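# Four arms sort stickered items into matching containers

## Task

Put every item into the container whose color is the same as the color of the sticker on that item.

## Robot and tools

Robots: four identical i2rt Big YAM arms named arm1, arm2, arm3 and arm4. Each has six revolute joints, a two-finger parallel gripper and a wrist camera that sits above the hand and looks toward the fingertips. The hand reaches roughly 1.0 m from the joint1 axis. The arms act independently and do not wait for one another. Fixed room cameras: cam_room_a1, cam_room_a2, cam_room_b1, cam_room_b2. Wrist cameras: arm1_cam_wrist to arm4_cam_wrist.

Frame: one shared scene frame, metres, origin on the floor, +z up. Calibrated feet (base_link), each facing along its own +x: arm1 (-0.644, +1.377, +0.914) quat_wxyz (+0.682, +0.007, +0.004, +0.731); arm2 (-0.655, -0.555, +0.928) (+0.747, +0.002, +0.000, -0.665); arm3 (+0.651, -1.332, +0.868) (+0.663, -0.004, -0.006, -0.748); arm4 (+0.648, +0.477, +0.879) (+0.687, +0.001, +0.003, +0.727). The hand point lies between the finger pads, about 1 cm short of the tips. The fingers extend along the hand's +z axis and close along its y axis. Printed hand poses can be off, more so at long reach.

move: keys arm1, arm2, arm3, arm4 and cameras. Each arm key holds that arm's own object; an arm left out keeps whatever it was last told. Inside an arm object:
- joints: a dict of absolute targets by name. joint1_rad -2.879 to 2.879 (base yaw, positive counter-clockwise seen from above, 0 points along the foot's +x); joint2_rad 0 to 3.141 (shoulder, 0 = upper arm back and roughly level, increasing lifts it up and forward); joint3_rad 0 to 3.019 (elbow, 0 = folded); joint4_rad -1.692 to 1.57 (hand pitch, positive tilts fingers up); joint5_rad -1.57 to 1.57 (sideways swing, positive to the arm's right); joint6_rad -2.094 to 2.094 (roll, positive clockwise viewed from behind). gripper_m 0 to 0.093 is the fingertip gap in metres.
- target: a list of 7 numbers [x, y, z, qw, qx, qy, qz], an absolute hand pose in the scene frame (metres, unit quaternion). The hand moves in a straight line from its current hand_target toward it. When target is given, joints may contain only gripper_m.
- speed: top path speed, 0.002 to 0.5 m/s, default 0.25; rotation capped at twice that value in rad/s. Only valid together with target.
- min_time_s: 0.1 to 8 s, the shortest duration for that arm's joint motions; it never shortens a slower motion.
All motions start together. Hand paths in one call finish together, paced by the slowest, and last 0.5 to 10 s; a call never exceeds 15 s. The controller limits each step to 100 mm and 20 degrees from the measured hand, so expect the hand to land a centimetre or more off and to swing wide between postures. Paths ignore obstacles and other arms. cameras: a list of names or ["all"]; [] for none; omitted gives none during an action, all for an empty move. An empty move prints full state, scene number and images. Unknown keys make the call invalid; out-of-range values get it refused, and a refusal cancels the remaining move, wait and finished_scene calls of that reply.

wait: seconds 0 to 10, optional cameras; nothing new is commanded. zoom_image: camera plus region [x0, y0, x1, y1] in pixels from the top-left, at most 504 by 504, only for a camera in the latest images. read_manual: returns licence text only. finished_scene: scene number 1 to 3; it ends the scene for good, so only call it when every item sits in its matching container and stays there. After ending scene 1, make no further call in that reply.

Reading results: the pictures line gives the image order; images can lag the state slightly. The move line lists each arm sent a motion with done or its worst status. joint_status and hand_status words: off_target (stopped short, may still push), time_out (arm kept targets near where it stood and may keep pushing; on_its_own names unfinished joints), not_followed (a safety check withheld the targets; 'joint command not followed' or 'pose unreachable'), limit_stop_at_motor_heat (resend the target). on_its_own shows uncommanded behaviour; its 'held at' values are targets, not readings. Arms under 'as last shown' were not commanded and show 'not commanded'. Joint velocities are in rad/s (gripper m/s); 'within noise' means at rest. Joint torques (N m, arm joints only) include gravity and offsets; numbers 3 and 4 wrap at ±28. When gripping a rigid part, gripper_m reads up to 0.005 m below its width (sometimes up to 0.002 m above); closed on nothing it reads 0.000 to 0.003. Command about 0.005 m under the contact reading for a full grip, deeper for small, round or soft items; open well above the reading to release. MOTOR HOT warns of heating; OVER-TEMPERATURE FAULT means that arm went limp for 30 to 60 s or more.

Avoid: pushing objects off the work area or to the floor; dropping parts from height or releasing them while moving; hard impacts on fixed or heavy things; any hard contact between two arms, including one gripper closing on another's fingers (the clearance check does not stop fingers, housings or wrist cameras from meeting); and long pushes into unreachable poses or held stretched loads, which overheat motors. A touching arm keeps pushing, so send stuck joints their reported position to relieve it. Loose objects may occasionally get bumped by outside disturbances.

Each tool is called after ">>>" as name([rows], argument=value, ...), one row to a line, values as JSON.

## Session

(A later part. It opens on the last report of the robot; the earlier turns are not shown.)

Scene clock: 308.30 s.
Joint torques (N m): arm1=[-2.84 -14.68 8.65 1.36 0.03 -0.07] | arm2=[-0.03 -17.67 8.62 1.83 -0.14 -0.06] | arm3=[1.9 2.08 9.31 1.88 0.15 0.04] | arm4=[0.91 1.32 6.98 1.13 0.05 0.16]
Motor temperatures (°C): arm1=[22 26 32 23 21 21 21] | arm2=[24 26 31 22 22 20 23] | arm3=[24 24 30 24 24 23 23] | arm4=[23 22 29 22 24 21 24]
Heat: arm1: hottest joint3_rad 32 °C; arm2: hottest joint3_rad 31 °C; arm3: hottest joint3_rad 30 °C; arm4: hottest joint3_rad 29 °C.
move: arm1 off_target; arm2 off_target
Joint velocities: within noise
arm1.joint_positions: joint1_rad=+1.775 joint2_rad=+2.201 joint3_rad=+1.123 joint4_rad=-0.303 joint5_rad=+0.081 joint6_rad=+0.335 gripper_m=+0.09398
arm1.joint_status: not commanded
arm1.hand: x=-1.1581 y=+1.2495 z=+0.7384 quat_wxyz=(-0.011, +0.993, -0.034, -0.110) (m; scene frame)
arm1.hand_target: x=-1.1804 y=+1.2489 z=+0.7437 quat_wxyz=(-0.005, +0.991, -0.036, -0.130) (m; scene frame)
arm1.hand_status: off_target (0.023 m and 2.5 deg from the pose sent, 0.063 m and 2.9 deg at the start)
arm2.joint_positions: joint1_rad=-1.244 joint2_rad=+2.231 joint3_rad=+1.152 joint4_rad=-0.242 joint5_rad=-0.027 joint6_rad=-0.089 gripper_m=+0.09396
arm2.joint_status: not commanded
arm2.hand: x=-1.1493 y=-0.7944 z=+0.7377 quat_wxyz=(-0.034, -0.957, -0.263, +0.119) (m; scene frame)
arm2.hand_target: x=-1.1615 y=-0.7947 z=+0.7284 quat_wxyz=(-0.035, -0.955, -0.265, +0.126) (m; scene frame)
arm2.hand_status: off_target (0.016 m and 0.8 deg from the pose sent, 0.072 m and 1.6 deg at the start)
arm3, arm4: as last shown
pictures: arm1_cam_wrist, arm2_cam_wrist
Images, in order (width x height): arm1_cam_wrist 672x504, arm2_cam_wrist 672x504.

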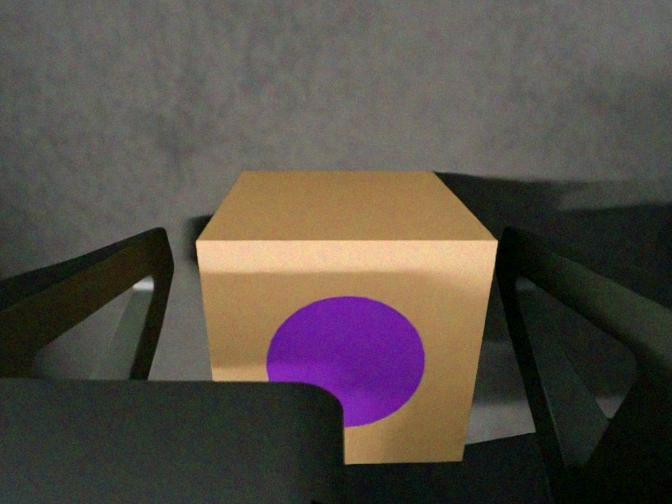

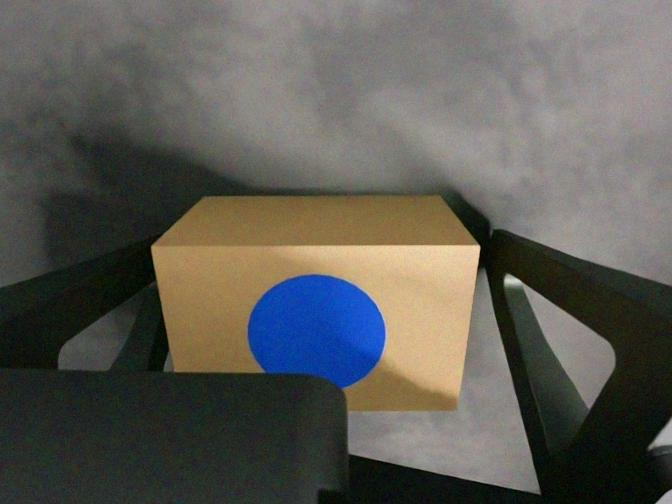

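>>> move(arm1={"joints":{"gripper_m":0.05}}, arm2={"joints":{"gripper_m":0.065}}, cameras=["arm1_cam_wrist","arm2_cam_wrist"])

Scene clock: 317.60 s.
Joint torques (N m): arm1=[-3.08 -14.74 8.53 1.32 0.07 -0.05] | arm2=[-0.03 -17.55 8.64 1.83 -0.13 -0.06] | arm3=[2.2 2.02 9.32 1.85 0.14 0.02] | arm4=[1.08 1.44 7.05 1.13 0.03 0.16]
Motor temperatures (°C): arm1=[22 26 32 23 21 21 21] | arm2=[24 26 30 22 22 20 23] | arm3=[24 24 30 24 24 23 23] | arm4=[23 22 29 22 24 21 24]
Heat: arm1: hottest joint3_rad 32 °C; arm2: hottest joint3_rad 30 °C; arm3: hottest joint3_rad 30 °C; arm4: hottest joint3_rad 29 °C.
move: arm1 off_target; arm2 off_target
Joint velocities: within noise
arm1.joint_positions: joint1_rad=+1.775 joint2_rad=+2.201 joint3_rad=+1.123 joint4_rad=-0.302 joint5_rad=+0.080 joint6_rad=+0.334 gripper_m=+0.05318
arm1.joint_status: gripper_m off_target (ended at +0.05321, target +0.05000)
arm1.hand: x=-1.1583 y=+1.2493 z=+0.7385 quat_wxyz=(-0.011, +0.993, -0.034, -0.110) (m; scene frame)
arm1.hand_target: x=-1.1804 y=+1.2489 z=+0.7437 quat_wxyz=(-0.005, +0.991, -0.036, -0.131) (m; scene frame)
arm1.hand_status: not commanded
arm2.joint_positions: joint1_rad=-1.244 joint2_rad=+2.231 joint3_rad=+1.152 joint4_rad=-0.242 joint5_rad=-0.028 joint6_rad=-0.089 gripper_m=+0.06910
arm2.joint_status: gripper_m off_target (ended at +0.06913, target +0.06500)
arm2.hand: x=-1.1492 y=-0.7944 z=+0.7377 quat_wxyz=(-0.034, -0.957, -0.263, +0.119) (m; scene frame)
arm2.hand_target: x=-1.1614 y=-0.7947 z=+0.7284 quat_wxyz=(-0.035, -0.955, -0.265, +0.126) (m; scene frame)
arm2.hand_status: not commanded
arm3, arm4: as last shown
pictures: arm1_cam_wrist, arm2_cam_wrist
Images, in order (width x height): arm1_cam_wrist 672x504, arm2_cam_wrist 672x504.

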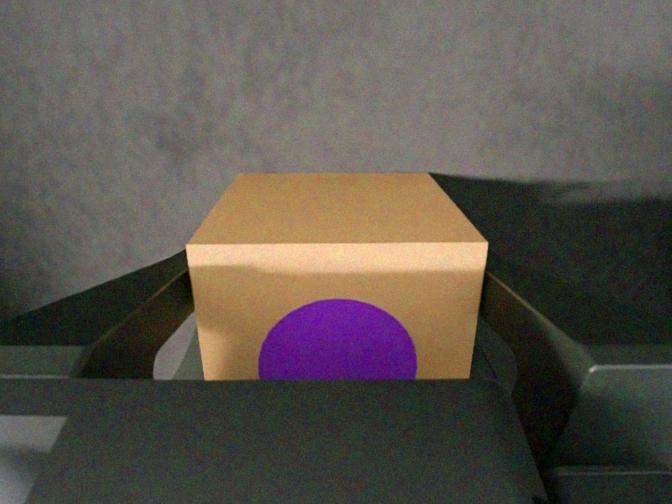

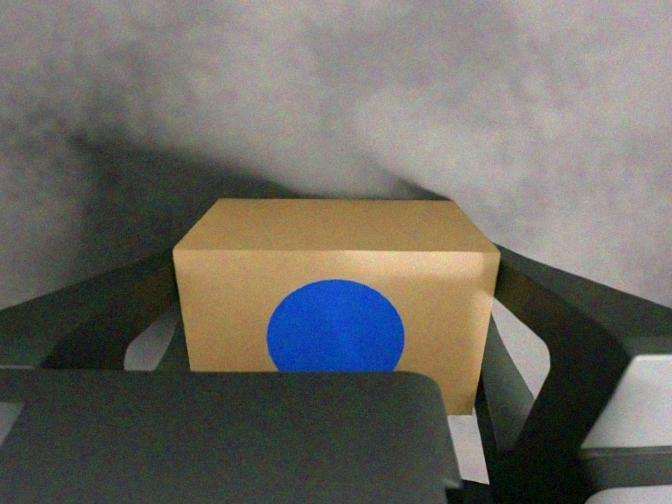

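>>> move(arm1={"target":[-1.1504,1.2489,1.0,-0.0048,0.9907,-0.0363,-0.1304],"speed":0.2,"joints":{"gripper_m":0.047}}, arm2={"target":[-1.14,-0.7947,1.0,0.0349,0.9553,0.2649,-0.1257],"speed":0.2,"joints":{"gripper_m":0.062}}, cameras=["arm1_cam_wrist","arm2_cam_wrist"])

>>> move(arm1={"joints":{"joint2_rad":0.75,"joint3_rad":1.43,"joint4_rad":-1.5,"joint5_rad":0,"joint6_rad":0},"min_time_s":3}, arm2={"joints":{"joint2_rad":0.75,"joint3_rad":1.43,"joint4_rad":-1.5,"joint5_rad":0,"joint6_rad":0},"min_time_s":3}, arm4={"joints":{"joint1_rad":2.0},"min_time_s":1.5}, cameras=["arm1_cam_wrist","arm2_cam_wrist","arm4_cam_wrist"])

Scene clock: 330.70 s.
Joint torques (N m): arm1=[-1.49 -13.33 13.94 0.29 0.17 0.15] | arm2=[1.44 -17.44 14.11 0.69 0.05 0.1] | arm3=[2.08 2.02 9.28 1.91 0.14 0.03] | arm4=[1.08 1.26 7.02 1.16 0.05 0.16]
Motor temperatures (°C): arm1=[22 26 31 23 21 21 22] | arm2=[24 26 30 22 22 20 23] | arm3=[24 24 30 24 24 23 23] | arm4=[23 22 29 22 24 21 24]
Heat: arm1: hottest joint3_rad 31 °C; arm2: hottest joint3_rad 30 °C; arm3: hottest joint3_rad 30 °C; arm4: hottest joint3_rad 29 °C.
move: arm1 off_target; arm2 off_target
Joint velocities: within noise
arm1.joint_positions: joint1_rad=+1.775 joint2_rad=+1.689 joint3_rad=+1.129 joint4_rad=-0.835 joint5_rad=+0.080 joint6_rad=+0.334 gripper_m=+0.05318
arm1.joint_status: gripper_m off_target (ended at +0.05318, target +0.04700)
arm1.hand: x=-1.1291 y=+1.2558 z=+0.9733 quat_wxyz=(-0.013, +0.994, -0.034, -0.103) (m; scene frame)
arm1.hand_target: x=-1.1491 y=+1.2492 z=+1.0004 quat_wxyz=(-0.005, +0.991, -0.036, -0.131) (m; scene frame)
arm1.hand_status: off_target (0.035 m and 3.3 deg from the pose sent, 0.262 m and 2.4 deg at the start)
arm2.joint_positions: joint1_rad=-1.244 joint2_rad=+1.706 joint3_rad=+1.153 joint4_rad=-0.793 joint5_rad=-0.028 joint6_rad=-0.089 gripper_m=+0.06910
arm2.joint_status: gripper_m off_target (ended at +0.06910, target +0.06200)
arm2.hand: x=-1.1232 y=-0.7826 z=+0.9805 quat_wxyz=(-0.032, -0.958, -0.263, +0.106) (m; scene frame)
arm2.hand_target: x=-1.1391 y=-0.7944 z=+1.0004 quat_wxyz=(-0.035, -0.955, -0.265, +0.126) (m; scene frame)
arm2.hand_status: off_target (0.028 m and 2.3 deg from the pose sent, 0.262 m and 0.8 deg at the start)
arm3.joint_positions: joint1_rad=+1.590 joint2_rad=+0.603 joint3_rad=+1.391 joint4_rad=-1.324 joint5_rad=-0.003 joint6_rad=-0.008 gripper_m=+0.09396
arm3.joint_status: not commanded
arm3.hand: x=+0.8803 y=-1.3476 z=+1.4133 quat_wxyz=(-0.495, -0.037, -0.868, +0.032) (m; scene frame)
arm3.hand_target: x=+0.8782 y=-1.3454 z=+1.4246 quat_wxyz=(-0.506, -0.036, -0.861, +0.029) (m; scene frame)
arm3.hand_status: not commanded
arm4: as last shown
pictures: arm1_cam_wrist, arm2_cam_wrist
Images, in order (width x height): arm1_cam_wrist 672x504, arm2_cam_wrist 672x504.

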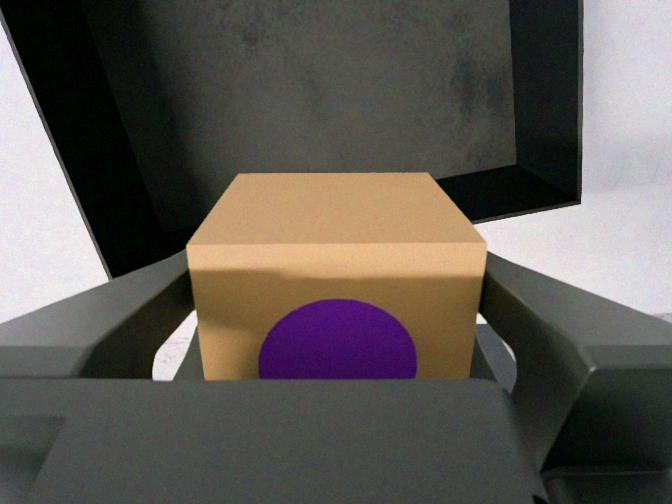

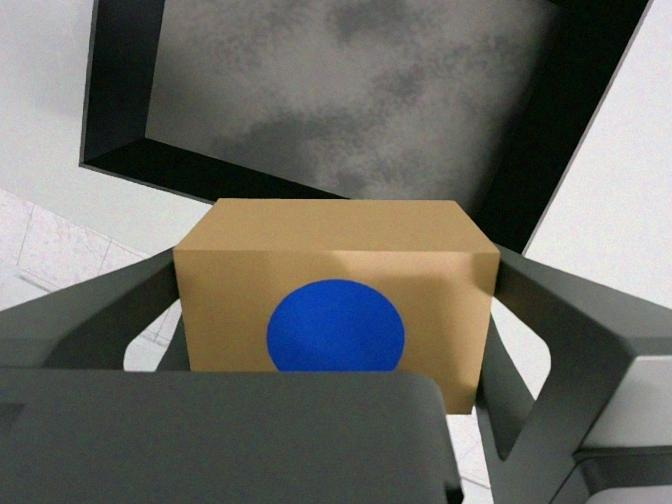

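Scene clock: 334.17 s.
Joint torques (N m): arm1=[-1.44 2.26 14.17 1.02 -0.09 -0.04] | arm2=[1.32 -1.44 14.3 1.59 0.13 0.21] | arm3=[2.08 2.08 9.28 1.85 0.13 0.03] | arm4=[1.14 1.44 7.01 1.05 0.1 0.18]
Motor temperatures (°C): arm1=[22 26 32 23 21 21 22] | arm2=[24 26 31 22 22 20 23] | arm3=[24 24 30 24 24 23 23] | arm4=[23 22 29 22 24 21 24]
Heat: arm1: hottest joint3_rad 32 °C; arm2: hottest joint3_rad 31 °C; arm3: hottest joint3_rad 30 °C; arm4: hottest joint3_rad 29 °C.
move: arm1 done; arm2 done; arm4 done
Joint velocities: within noise
arm1.joint_positions: joint1_rad=+1.775 joint2_rad=+0.745 joint3_rad=+1.379 joint4_rad=-1.492 joint5_rad=+0.002 joint6_rad=+0.008 gripper_m=+0.05318
arm1.joint_status: all done
arm1.hand: x=-0.8861 y=+1.3068 z=+1.3938 quat_wxyz=(+0.046, +0.926, +0.124, -0.353) (m; scene frame)
arm1.hand_target: x=-0.8836 y=+1.3066 z=+1.4147 quat_wxyz=(+0.048, +0.919, +0.128, -0.370) (m; scene frame)
arm1.hand_status: not commanded
arm2.joint_positions: joint1_rad=-1.244 joint2_rad=+0.746 joint3_rad=+1.382 joint4_rad=-1.488 joint5_rad=-0.003 joint6_rad=-0.015 gripper_m=+0.06910
arm2.joint_status: all done
arm2.hand: x=-0.8911 y=-0.6687 z=+1.4049 quat_wxyz=(-0.075, -0.912, -0.214, +0.342) (m; scene frame)
arm2.hand_target: x=-0.8877 y=-0.6686 z=+1.4244 quat_wxyz=(-0.081, -0.907, -0.209, +0.356) (m; scene frame)
arm2.hand_status: not commanded
arm3: as last shown
arm4.joint_positions: joint1_rad=+1.996 joint2_rad=+0.650 joint3_rad=+1.435 joint4_rad=-1.088 joint5_rad=+0.001 joint6_rad=-0.012 gripper_m=+0.09399
arm4.joint_status: all done
arm4.hand: x=+0.4127 y=+0.3556 z=+1.4906 quat_wxyz=(+0.139, +0.780, +0.196, -0.578) (m; scene frame)
arm4.hand_target: x=+0.4130 y=+0.3544 z=+1.4849 quat_wxyz=(+0.142, +0.785, +0.194, -0.570) (m; scene frame)
arm4.hand_status: not commanded
pictures: arm1_cam_wrist, arm2_cam_wrist, arm4_cam_wrist
Images, in order (width x height): arm1_cam_wrist 672x504, arm2_cam_wrist 672x504, arm4_cam_wrist 672x504.

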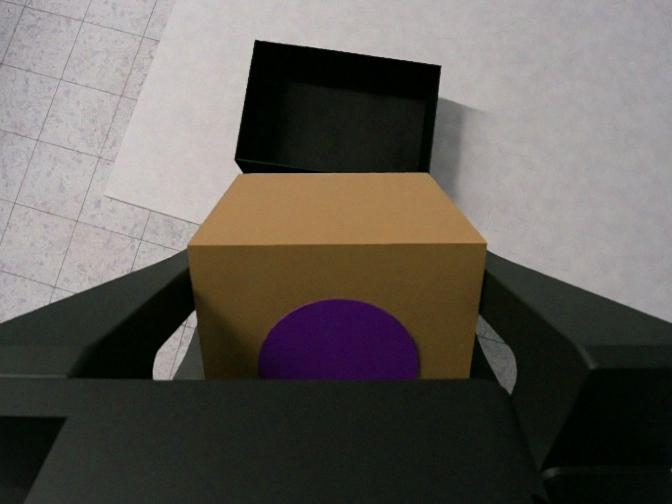

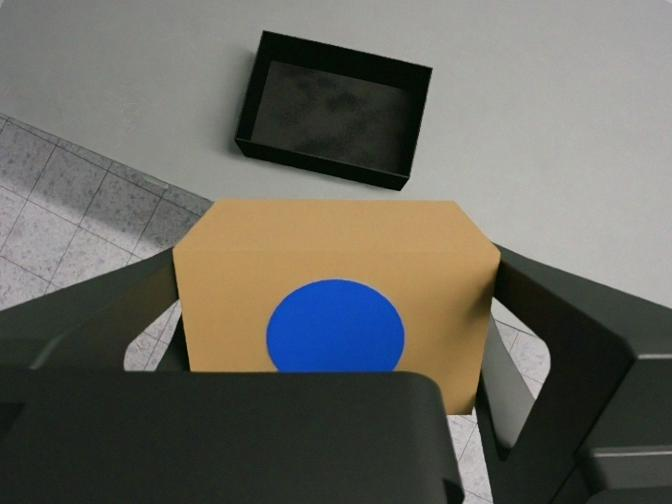

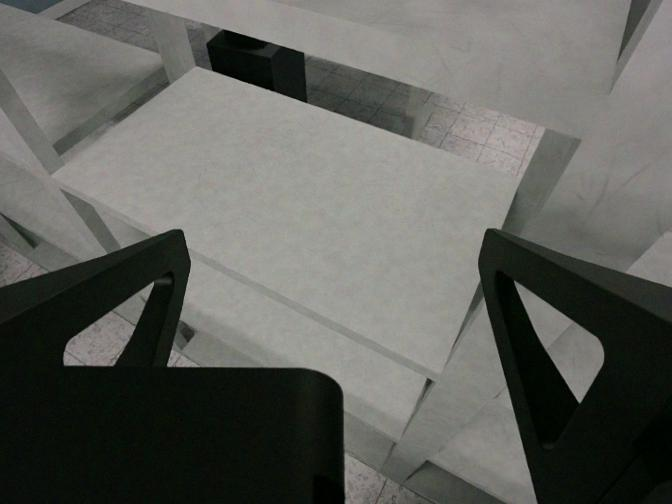

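>>> move(arm1={"joints":{"joint1_rad":-2.257},"min_time_s":4.5}, arm2={"joints":{"joint1_rad":2.12},"min_time_s":4.5}, arm4={"joints":{"joint1_rad":1.5},"min_time_s":1.5}, cameras=["arm1_cam_wrist","arm2_cam_wrist","arm4_cam_wrist"])

Scene clock: 344.77 s.
Joint torques (N m): arm1=[-2.26 1.79 14.28 1.07 0 -0.04] | arm2=[0.97 -1.2 14.27 1.63 0 0.2] | arm3=[1.9 2.02 9.31 1.85 0.14 0.03] | arm4=[0.56 1.67 7.16 0.98 0.07 0.15]
Motor temperatures (°C): arm1=[22 26 34 23 21 21 22] | arm2=[24 26 33 22 22 20 24] | arm3=[24 24 30 24 24 23 23] | arm4=[23 22 29 22 24 21 24]
Heat: arm1: hottest joint3_rad 34 °C; arm2: hottest joint3_rad 33 °C; arm3: hottest joint3_rad 30 °C; arm4: hottest joint3_rad 29 °C.
move: arm1 done; arm2 done; arm4 done
Joint velocities: within noise
arm1.joint_positions: joint1_rad=-2.250 joint2_rad=+0.745 joint3_rad=+1.379 joint4_rad=-1.492 joint5_rad=+0.000 joint6_rad=+0.007 gripper_m=+0.05319
arm1.joint_status: all done
arm1.hand: x=-0.4242 y=+1.2270 z=+1.3863 quat_wxyz=(-0.326, -0.284, -0.895, +0.105) (m; scene frame)
arm1.hand_target: x=-0.4266 y=+1.2267 z=+1.4074 quat_wxyz=(-0.342, -0.282, -0.889, +0.112) (m; scene frame)
arm1.hand_status: not commanded
arm2.joint_positions: joint1_rad=+2.116 joint2_rad=+0.746 joint3_rad=+1.382 joint4_rad=-1.488 joint5_rad=+0.000 joint6_rad=-0.013 gripper_m=+0.06911
arm2.joint_status: all done
arm2.hand: x=-0.4503 y=-0.3971 z=+1.4066 quat_wxyz=(-0.334, +0.310, -0.883, -0.113) (m; scene frame)
arm2.hand_target: x=-0.4535 y=-0.3983 z=+1.4261 quat_wxyz=(-0.348, +0.304, -0.879, -0.121) (m; scene frame)
arm2.hand_status: not commanded
arm3: as last shown
arm4.joint_positions: joint1_rad=+1.506 joint2_rad=+0.650 joint3_rad=+1.435 joint4_rad=-1.088 joint5_rad=+0.001 joint6_rad=-0.012 gripper_m=+0.09399
arm4.joint_status: all done
arm4.hand: x=+0.3824 y=+0.4823 z=+1.4903 quat_wxyz=(-0.005, +0.804, +0.000, -0.594) (m; scene frame)
arm4.hand_target: x=+0.3822 y=+0.4838 z=+1.4846 quat_wxyz=(-0.003, +0.809, -0.007, -0.587) (m; scene frame)
arm4.hand_status: not commanded
pictures: arm1_cam_wrist, arm2_cam_wrist, arm4_cam_wrist
Images, in order (width x height): arm1_cam_wrist 672x504, arm2_cam_wrist 672x504, arm4_cam_wrist 672x504.

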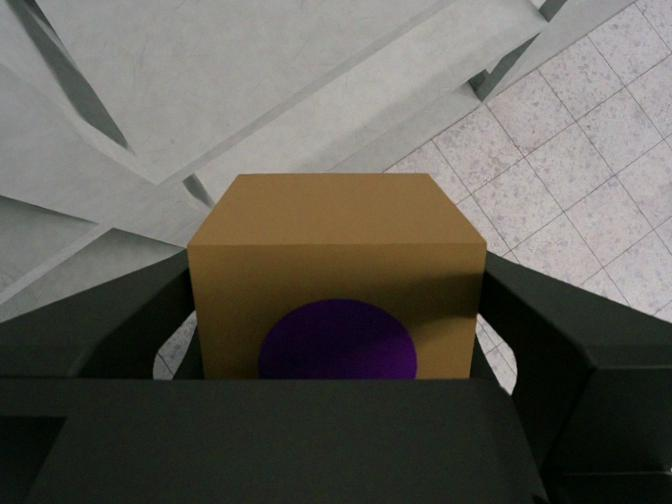

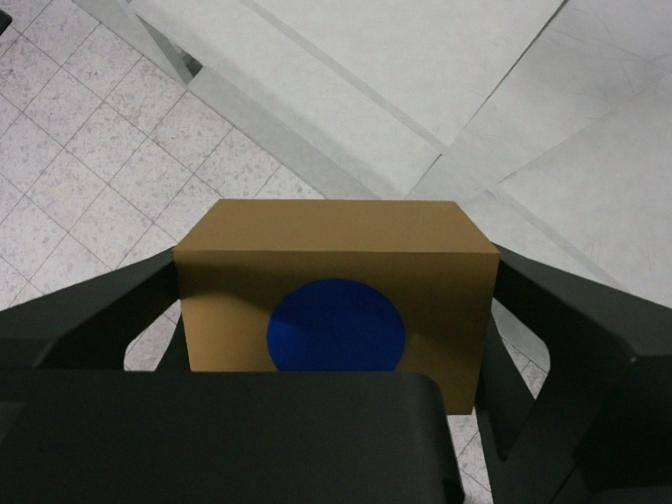

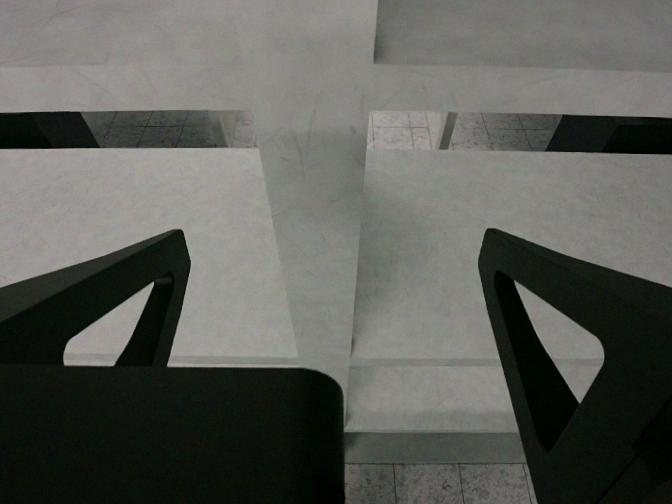

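>>> move(arm1={"target":[-0.3176,1.146,1.13,-0.1079,-0.3013,-0.9468,0.0343],"speed":0.2}, arm2={"target":[-0.340,-0.308,1.13,-0.1193,0.3238,-0.9377,-0.0412],"speed":0.2}, cameras=["arm1_cam_wrist","arm2_cam_wrist","cam_room_b1","cam_room_b2"])

Scene clock: 359.23 s.
Joint torques (N m): arm1=[-2.67 -7 11.41 1.36 -0.03 -0.04] | arm2=[1.2 -10.05 10.74 1.91 0.08 0.21] | arm3=[1.96 2.02 9.29 1.88 0.14 0.03] | arm4=[0.5 1.67 7.09 1.05 0.08 0.16]
Motor temperatures (°C): arm1=[21 25 35 23 21 21 22] | arm2=[24 26 34 22 22 20 24] | arm3=[24 24 30 24 24 23 23] | arm4=[23 22 29 22 24 21 24]
Heat: arm1: hottest joint3_rad 35 °C; arm2: hottest joint3_rad 34 °C; arm3: hottest joint3_rad 30 °C; arm4: hottest joint3_rad 29 °C.
move: arm1 off_target; arm2 done
Joint velocities: within noise
arm1.joint_positions: joint1_rad=-2.252 joint2_rad=+1.236 joint3_rad=+1.093 joint4_rad=-1.220 joint5_rad=-0.007 joint6_rad=+0.002 gripper_m=+0.05319
arm1.joint_status: not commanded
arm1.hand: x=-0.3204 y=+1.1528 z=+1.1216 quat_wxyz=(-0.092, -0.301, -0.949, +0.029) (m; scene frame)
arm1.hand_target: x=-0.3177 y=+1.1461 z=+1.1301 quat_wxyz=(-0.108, -0.301, -0.947, +0.034) (m; scene frame)
arm1.hand_status: off_target (0.011 m and 2.0 deg from the pose sent, 0.289 m and 27.1 deg at the start)
arm2.joint_positions: joint1_rad=+2.116 joint2_rad=+1.240 joint3_rad=+1.067 joint4_rad=-1.152 joint5_rad=+0.000 joint6_rad=-0.011 gripper_m=+0.06911
arm2.joint_status: not commanded
arm2.hand: x=-0.3400 y=-0.3107 z=+1.1338 quat_wxyz=(-0.117, +0.328, -0.937, -0.040) (m; scene frame)
arm2.hand_target: x=-0.3401 y=-0.3081 z=+1.1300 quat_wxyz=(-0.119, +0.324, -0.938, -0.041) (m; scene frame)
arm2.hand_status: done (0.005 m and 0.5 deg from the pose sent, 0.311 m and 26.9 deg at the start)
arm3, arm4: as last shown
pictures: arm1_cam_wrist, arm2_cam_wrist, cam_room_b1, cam_room_b2
Images, in order (width x height): arm1_cam_wrist 672x504, arm2_cam_wrist 672x504, cam_room_b1 672x504, cam_room_b2 672x504.

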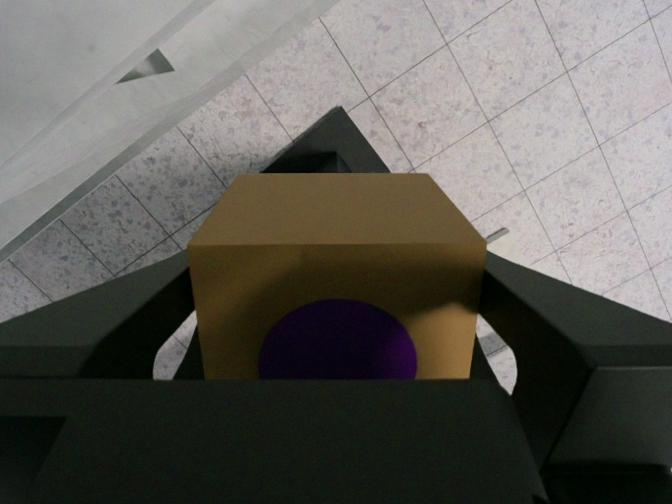

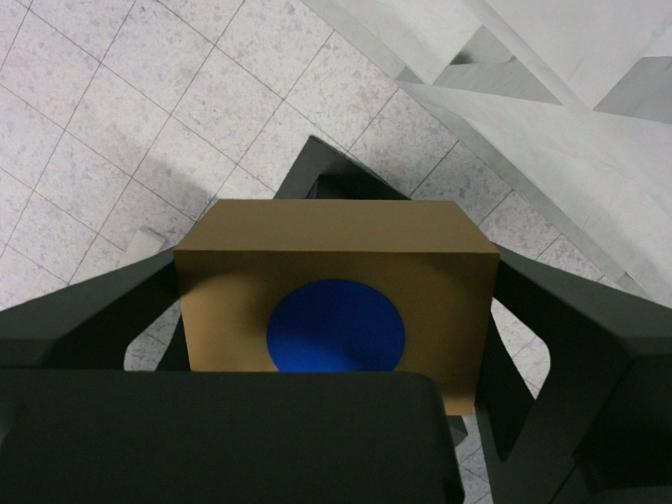

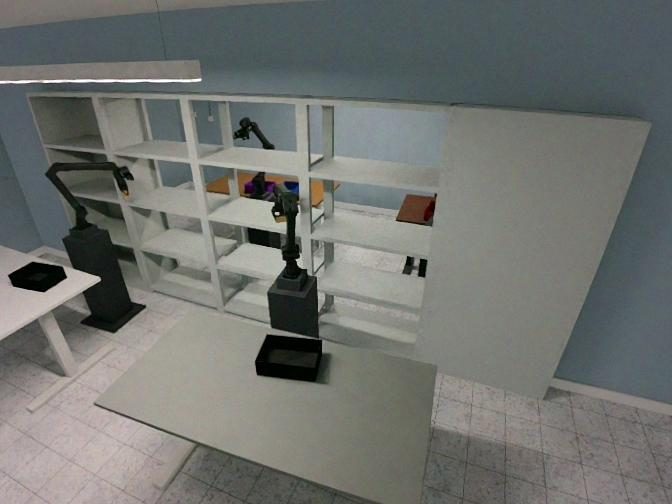

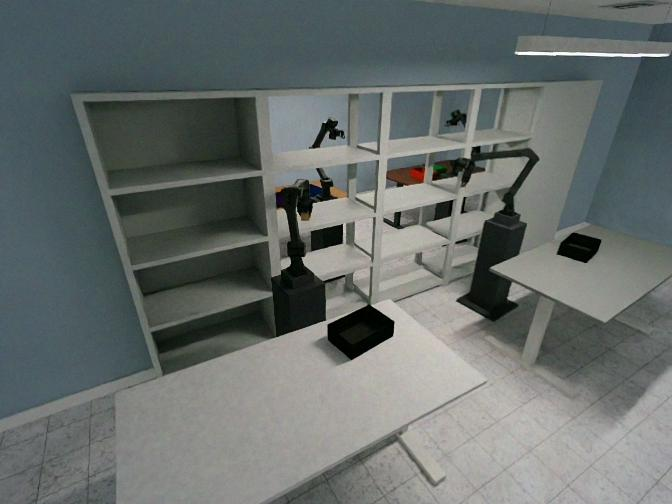

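>>> move(arm1={"target":[0.0,0.92,1.10,-0.1079,-0.3013,-0.9468,0.0343],"speed":0.18}, arm2={"target":[-0.063,-0.09,1.10,-0.1193,0.3238,-0.9377,-0.0412],"speed":0.18}, cameras=["arm1_cam_wrist","arm2_cam_wrist","cam_room_b1","cam_room_a2","arm4_cam_wrist"])

Scene clock: 366.03 s.
Joint torques (N m): arm1=[-2.67 -21.48 15.73 0.24 -0.04 -0.02] | arm2=[1.08 -23.3 16.83 0.72 0.07 0.21] | arm3=[2.02 2.2 9.29 1.87 0.14 0.03] | arm4=[0.56 1.55 6.98 0.96 0.05 0.15]
Motor temperatures (°C): arm1=[21 26 36 23 21 21 22] | arm2=[24 26 35 22 22 20 24] | arm3=[24 24 30 24 24 23 23] | arm4=[23 22 29 22 24 21 24]
Heat: arm1: hottest joint3_rad 36 °C; arm2: hottest joint3_rad 35 °C; arm3: hottest joint3_rad 30 °C; arm4: hottest joint3_rad 29 °C.
move: arm1 off_target; arm2 off_target
Joint velocities: within noise
arm1.joint_positions: joint1_rad=-2.252 joint2_rad=+2.502 joint3_rad=+2.830 joint4_rad=-1.685 joint5_rad=-0.007 joint6_rad=+0.002 gripper_m=+0.05319
arm1.joint_status: not commanded
arm1.hand: x=-0.0019 y=+0.9288 z=+1.0857 quat_wxyz=(-0.095, -0.300, -0.949, +0.030) (m; scene frame)
arm1.hand_target: x=-0.0010 y=+0.9207 z=+1.0997 quat_wxyz=(-0.113, -0.301, -0.946, +0.036) (m; scene frame)
arm1.hand_status: off_target (0.017 m and 1.6 deg from the pose sent, 0.397 m and 2.0 deg at the start; a joint's target at an end of its range on 15 of 100 steps)
arm2.joint_positions: joint1_rad=+2.116 joint2_rad=+2.204 joint3_rad=+2.236 joint4_rad=-1.369 joint5_rad=+0.000 joint6_rad=-0.011 gripper_m=+0.06911
arm2.joint_status: not commanded
arm2.hand: x=-0.0715 y=-0.1014 z=+1.0972 quat_wxyz=(-0.112, +0.328, -0.937, -0.039) (m; scene frame)
arm2.hand_target: x=-0.0638 y=-0.0906 z=+1.0999 quat_wxyz=(-0.120, +0.324, -0.938, -0.042) (m; scene frame)
arm2.hand_status: off_target (0.014 m and 1.0 deg from the pose sent, 0.356 m and 0.5 deg at the start)
arm3, arm4: as last shown
pictures: arm1_cam_wrist, arm2_cam_wrist, arm4_cam_wrist, cam_room_a2, cam_room_b1
Images, in order (width x height): arm1_cam_wrist 672x504, arm2_cam_wrist 672x504, arm4_cam_wrist 672x504, cam_room_a2 672x504, cam_room_b1 672x504.

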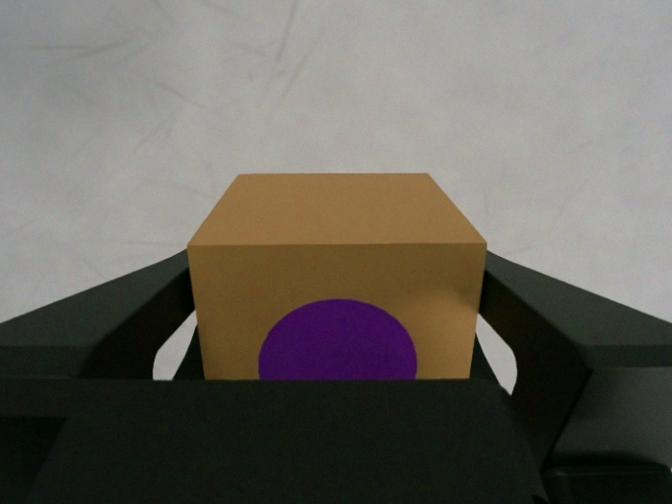

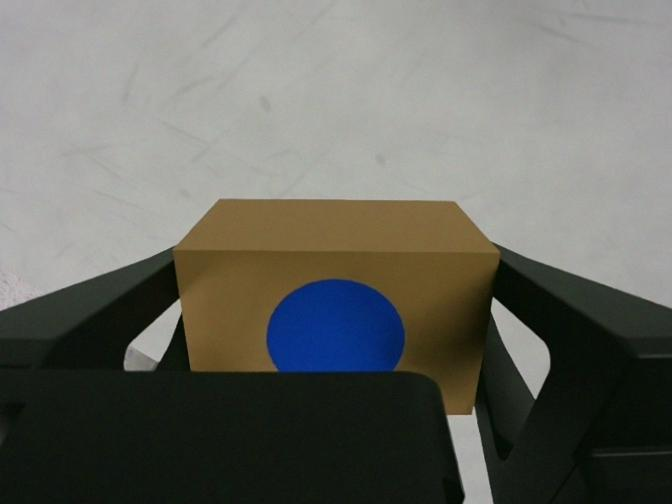

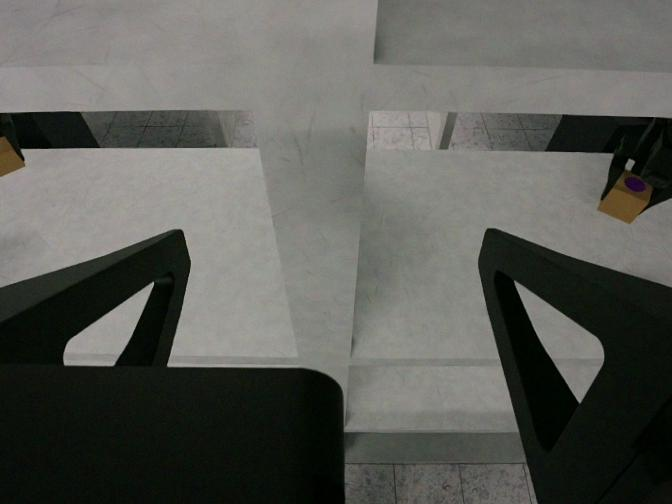

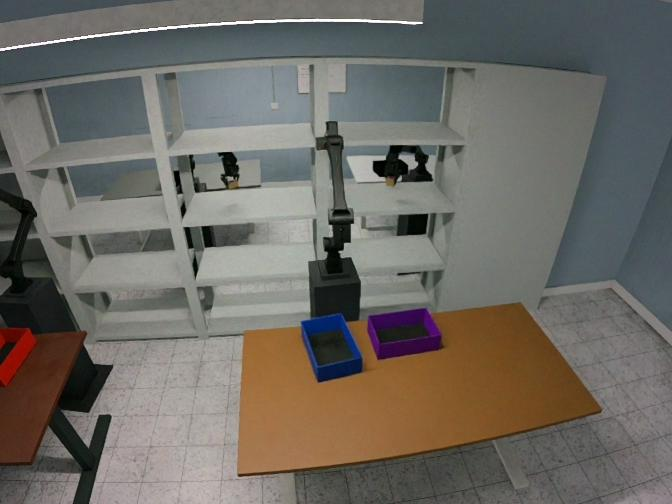

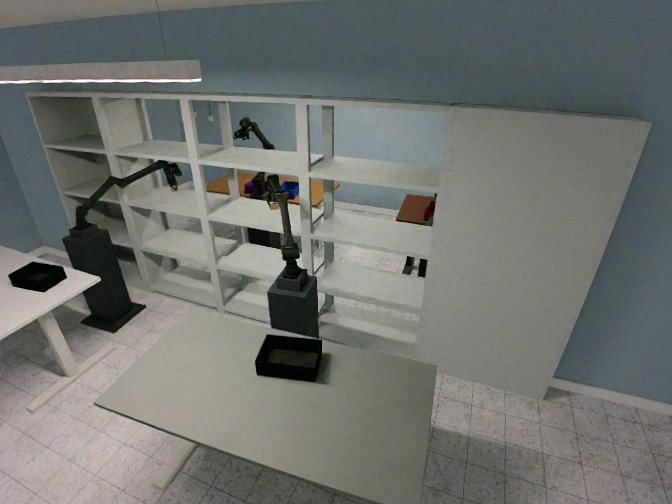

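>>> move(arm1={"target":[-0.04,0.940,1.075,-0.1079,-0.3013,-0.9468,0.0343],"speed":0.1}, arm2={"target":[-0.060,-0.083,1.055,-0.1193,0.3238,-0.9377,-0.0412],"speed":0.1}, cameras=["arm4_cam_wrist"])

>>> zoom_image(camera="arm4_cam_wrist", region=[472, 100, 672, 250])

Scene clock: 372.10 s.
Joint torques (N m): arm1=[-2.9 -23.77 11.34 1.42 -0.03 -0.08] | arm2=[1.44 -23.41 10.96 1.94 0.12 0.21] | arm3=[1.96 2.02 9.28 1.87 0.15 0.03] | arm4=[0.62 1.32 6.98 0.98 0.05 0.19]
Motor temperatures (°C): arm1=[21 26 36 23 21 21 22] | arm2=[24 26 35 22 22 20 24] | arm3=[24 24 30 24 24 23 23] | arm4=[23 21 29 22 24 21 24]
Heat: arm1: hottest joint3_rad 36 °C; arm2: hottest joint3_rad 35 °C; arm3: hottest joint3_rad 30 °C; arm4: hottest joint3_rad 29 °C.
move: arm1 off_target; arm2 off_target
Joint velocities: within noise
arm1.joint_positions: joint1_rad=-2.260 joint2_rad=+2.239 joint3_rad=+2.248 joint4_rad=-1.392 joint5_rad=-0.008 joint6_rad=-0.004 gripper_m=+0.05318
arm1.joint_status: not commanded
arm1.hand: x=-0.0406 y=+0.9487 z=+1.0490 quat_wxyz=(-0.082, -0.302, -0.950, +0.026) (m; scene frame)
arm1.hand_target: x=-0.0404 y=+0.9404 z=+1.0750 quat_wxyz=(-0.108, -0.301, -0.947, +0.034) (m; scene frame)
arm1.hand_status: off_target (0.027 m and 3.1 deg from the pose sent, 0.041 m and 1.6 deg at the start)
arm2.joint_positions: joint1_rad=+2.116 joint2_rad=+2.226 joint3_rad=+2.236 joint4_rad=-1.301 joint5_rad=+0.000 joint6_rad=-0.008 gripper_m=+0.06911
arm2.joint_status: not commanded
arm2.hand: x=-0.0584 y=-0.0905 z=+1.0858 quat_wxyz=(-0.134, +0.326, -0.935, -0.046) (m; scene frame)
arm2.hand_target: x=-0.0609 y=-0.0839 z=+1.0554 quat_wxyz=(-0.119, +0.324, -0.938, -0.041) (m; scene frame)
arm2.hand_status: off_target (0.032 m and 1.8 deg from the pose sent, 0.047 m and 1.0 deg at the start)
arm3, arm4: as last shown
pictures: arm4_cam_wrist
Images, in order (width x height): arm4_cam_wrist 672x504.

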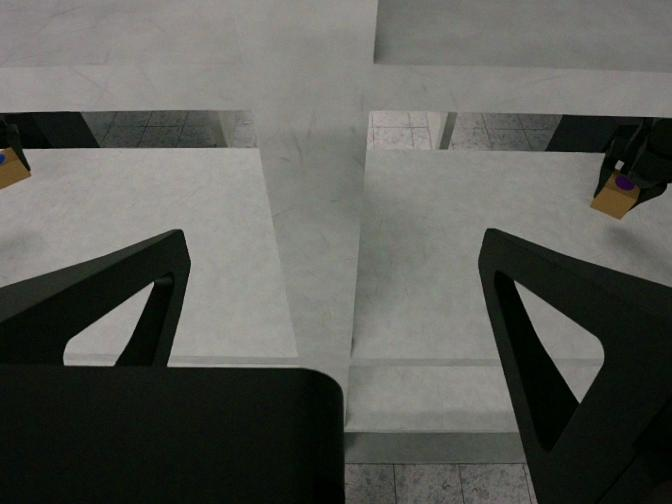

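Scaled by 2.520.

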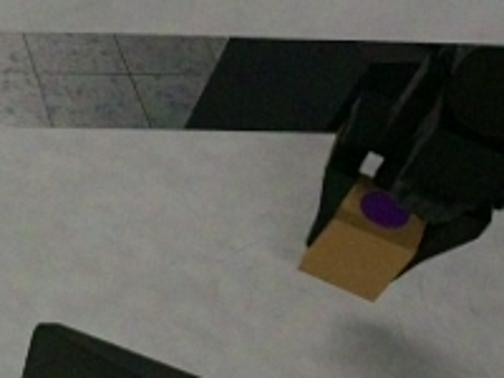

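>>> move(arm1={"target":[-0.04,0.932,1.058,-0.1079,-0.3013,-0.9468,0.0343],"speed":0.06}, arm2={"target":[-0.060,-0.083,1.02,-0.1397,0.3228,-0.9349,-0.0482],"speed":0.06}, cameras=["arm4_cam_wrist"])

>>> zoom_image(camera="arm4_cam_wrist", region=[472, 100, 672, 250])

>>> zoom_image(camera="arm4_cam_wrist", region=[0, 100, 200, 250])

Scene clock: 378.13 s.
Joint torques (N m): arm1=[-2.37 -22.71 11.21 1.35 -0.04 -0.03] | arm2=[1.49 -25.11 10.66 2.02 0.14 0.2] | arm3=[2.02 1.9 9.25 1.85 0.13 0.03] | arm4=[0.5 1.32 6.99 1.06 0.06 0.18]
Motor temperatures (°C): arm1=[21 26 36 23 21 21 22] | arm2=[24 26 34 22 22 20 24] | arm3=[24 24 30 24 24 23 23] | arm4=[23 21 29 22 24 21 24]
Heat: arm1: hottest joint3_rad 36 °C; arm2: hottest joint3_rad 34 °C; arm3: hottest joint3_rad 30 °C; arm4: hottest joint3_rad 29 °C.
move: arm1 off_target; arm2 off_target
Joint velocities: within noise
arm1.joint_positions: joint1_rad=-2.269 joint2_rad=+2.239 joint3_rad=+2.240 joint4_rad=-1.363 joint5_rad=-0.010 joint6_rad=-0.013 gripper_m=+0.05318
arm1.joint_status: not commanded
arm1.hand: x=-0.0402 y=+0.9405 z=+1.0471 quat_wxyz=(-0.093, -0.301, -0.949, +0.029) (m; scene frame)
arm1.hand_target: x=-0.0402 y=+0.9321 z=+1.0581 quat_wxyz=(-0.108, -0.301, -0.947, +0.034) (m; scene frame)
arm1.hand_status: off_target (0.014 m and 1.8 deg from the pose sent, 0.019 m and 3.1 deg at the start)
arm2.joint_positions: joint1_rad=+2.116 joint2_rad=+2.226 joint3_rad=+2.100 joint4_rad=-1.142 joint5_rad=+0.000 joint6_rad=-0.008 gripper_m=+0.06911
arm2.joint_status: not commanded
arm2.hand: x=-0.0563 y=-0.0889 z=+1.0357 quat_wxyz=(-0.144, +0.325, -0.933, -0.050) (m; scene frame)
arm2.hand_target: x=-0.0602 y=-0.0833 z=+1.0203 quat_wxyz=(-0.140, +0.323, -0.935, -0.048) (m; scene frame)
arm2.hand_status: off_target (0.017 m and 0.6 deg from the pose sent, 0.066 m and 0.8 deg at the start)
arm3, arm4: as last shown
pictures: arm4_cam_wrist
Images, in order (width x height): arm4_cam_wrist 672x504.

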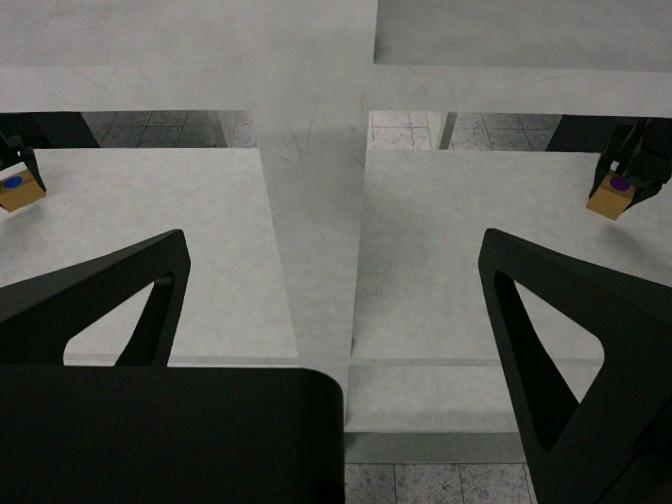

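Scaled by 2.520.

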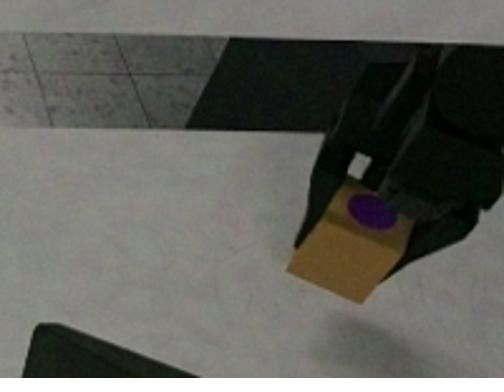

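Scaled by 2.520.

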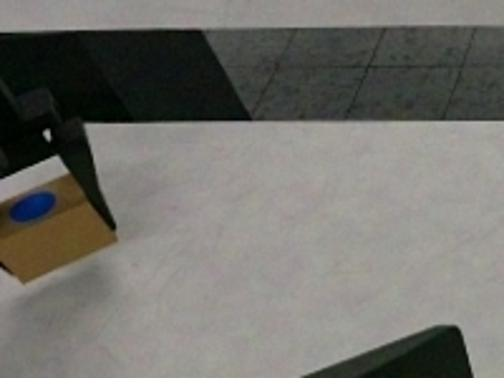

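>>> move(arm1={"target":[-0.04,0.932,1.025,-0.1079,-0.3013,-0.9468,0.0343],"speed":0.06}, arm2={"target":[-0.060,-0.083,1.003,-0.1397,0.3228,-0.9349,-0.0482],"speed":0.06}, cameras=["arm4_cam_wrist","arm1_cam_wrist","arm2_cam_wrist"])

>>> zoom_image(camera="arm4_cam_wrist", region=[472, 100, 672, 250])

>>> zoom_image(camera="arm4_cam_wrist", region=[0, 100, 200, 250])

Scene clock: 383.30 s.
Joint torques (N m): arm1=[-2.67 -21.95 11.23 1.46 -0.01 -0.04] | arm2=[1.49 -24.59 10.35 2.06 0.15 0.2] | arm3=[2.02 2.02 9.31 1.85 0.14 0.02] | arm4=[0.21 0.91 7.09 0.87 0.06 0.15]
Motor temperatures (°C): arm1=[21 27 36 23 21 21 22] | arm2=[24 26 34 22 22 20 24] | arm3=[24 24 30 24 24 23 23] | arm4=[23 21 29 22 24 21 24]
Heat: arm1: hottest joint3_rad 36 °C; arm2: hottest joint3_rad 34 °C; arm3: hottest joint3_rad 30 °C; arm4: hottest joint3_rad 29 °C.
move: arm1 off_target; arm2 off_target
Joint velocities: within noise
arm1.joint_positions: joint1_rad=-2.269 joint2_rad=+2.239 joint3_rad=+2.161 joint4_rad=-1.281 joint5_rad=-0.010 joint6_rad=-0.013 gripper_m=+0.05318
arm1.joint_status: not commanded
arm1.hand: x=-0.0408 y=+0.9407 z=+1.0172 quat_wxyz=(-0.095, -0.301, -0.948, +0.030) (m; scene frame)
arm1.hand_target: x=-0.0402 y=+0.9320 z=+1.0252 quat_wxyz=(-0.108, -0.301, -0.947, +0.034) (m; scene frame)
arm1.hand_status: off_target (0.012 m and 1.6 deg from the pose sent, 0.024 m and 1.8 deg at the start)
arm2.joint_positions: joint1_rad=+2.116 joint2_rad=+2.226 joint3_rad=+2.074 joint4_rad=-1.104 joint5_rad=+0.000 joint6_rad=-0.008 gripper_m=+0.06911
arm2.joint_status: not commanded
arm2.hand: x=-0.0552 y=-0.0880 z=+1.0266 quat_wxyz=(-0.150, +0.325, -0.932, -0.051) (m; scene frame)
arm2.hand_target: x=-0.0604 y=-0.0835 z=+1.0035 quat_wxyz=(-0.140, +0.323, -0.935, -0.048) (m; scene frame)
arm2.hand_status: off_target (0.025 m and 1.3 deg from the pose sent, 0.033 m and 0.6 deg at the start)
arm3, arm4: as last shown
pictures: arm1_cam_wrist, arm2_cam_wrist, arm4_cam_wrist
Images, in order (width x height): arm1_cam_wrist 672x504, arm2_cam_wrist 672x504, arm4_cam_wrist 672x504.

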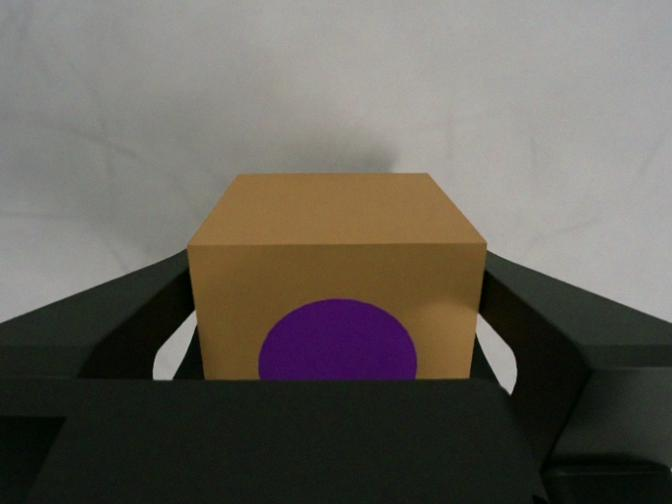

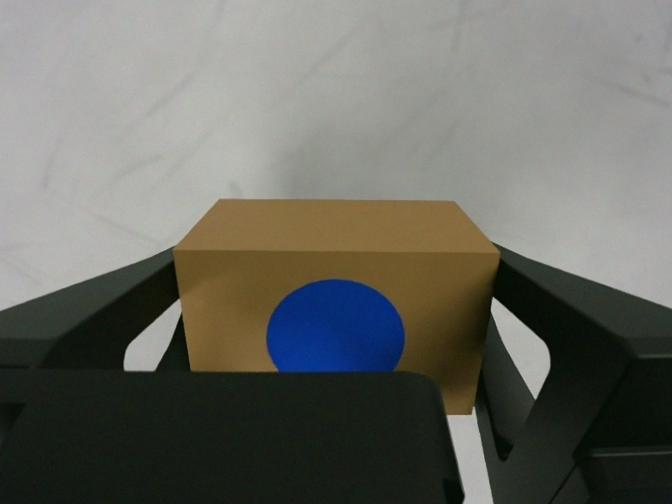

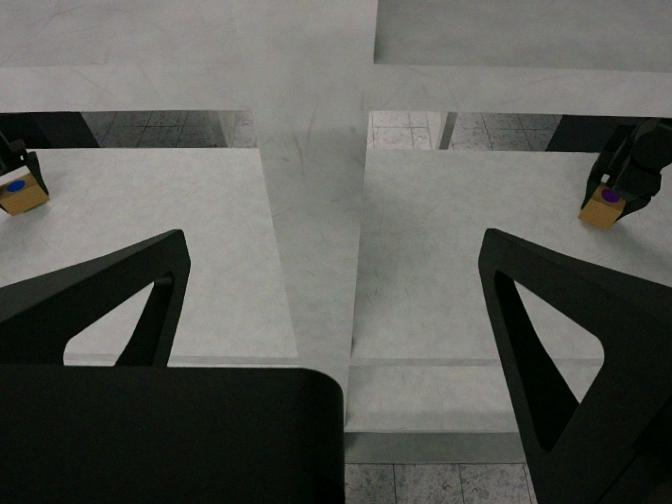

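Scaled by 2.520.

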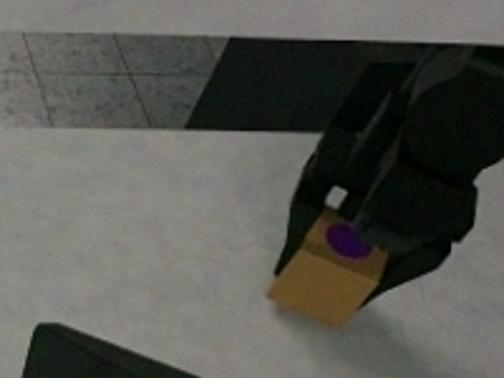

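Scaled by 2.520.

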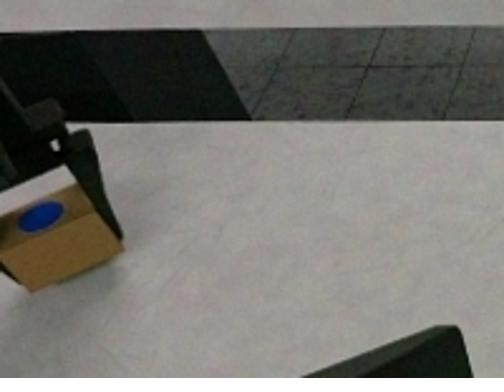

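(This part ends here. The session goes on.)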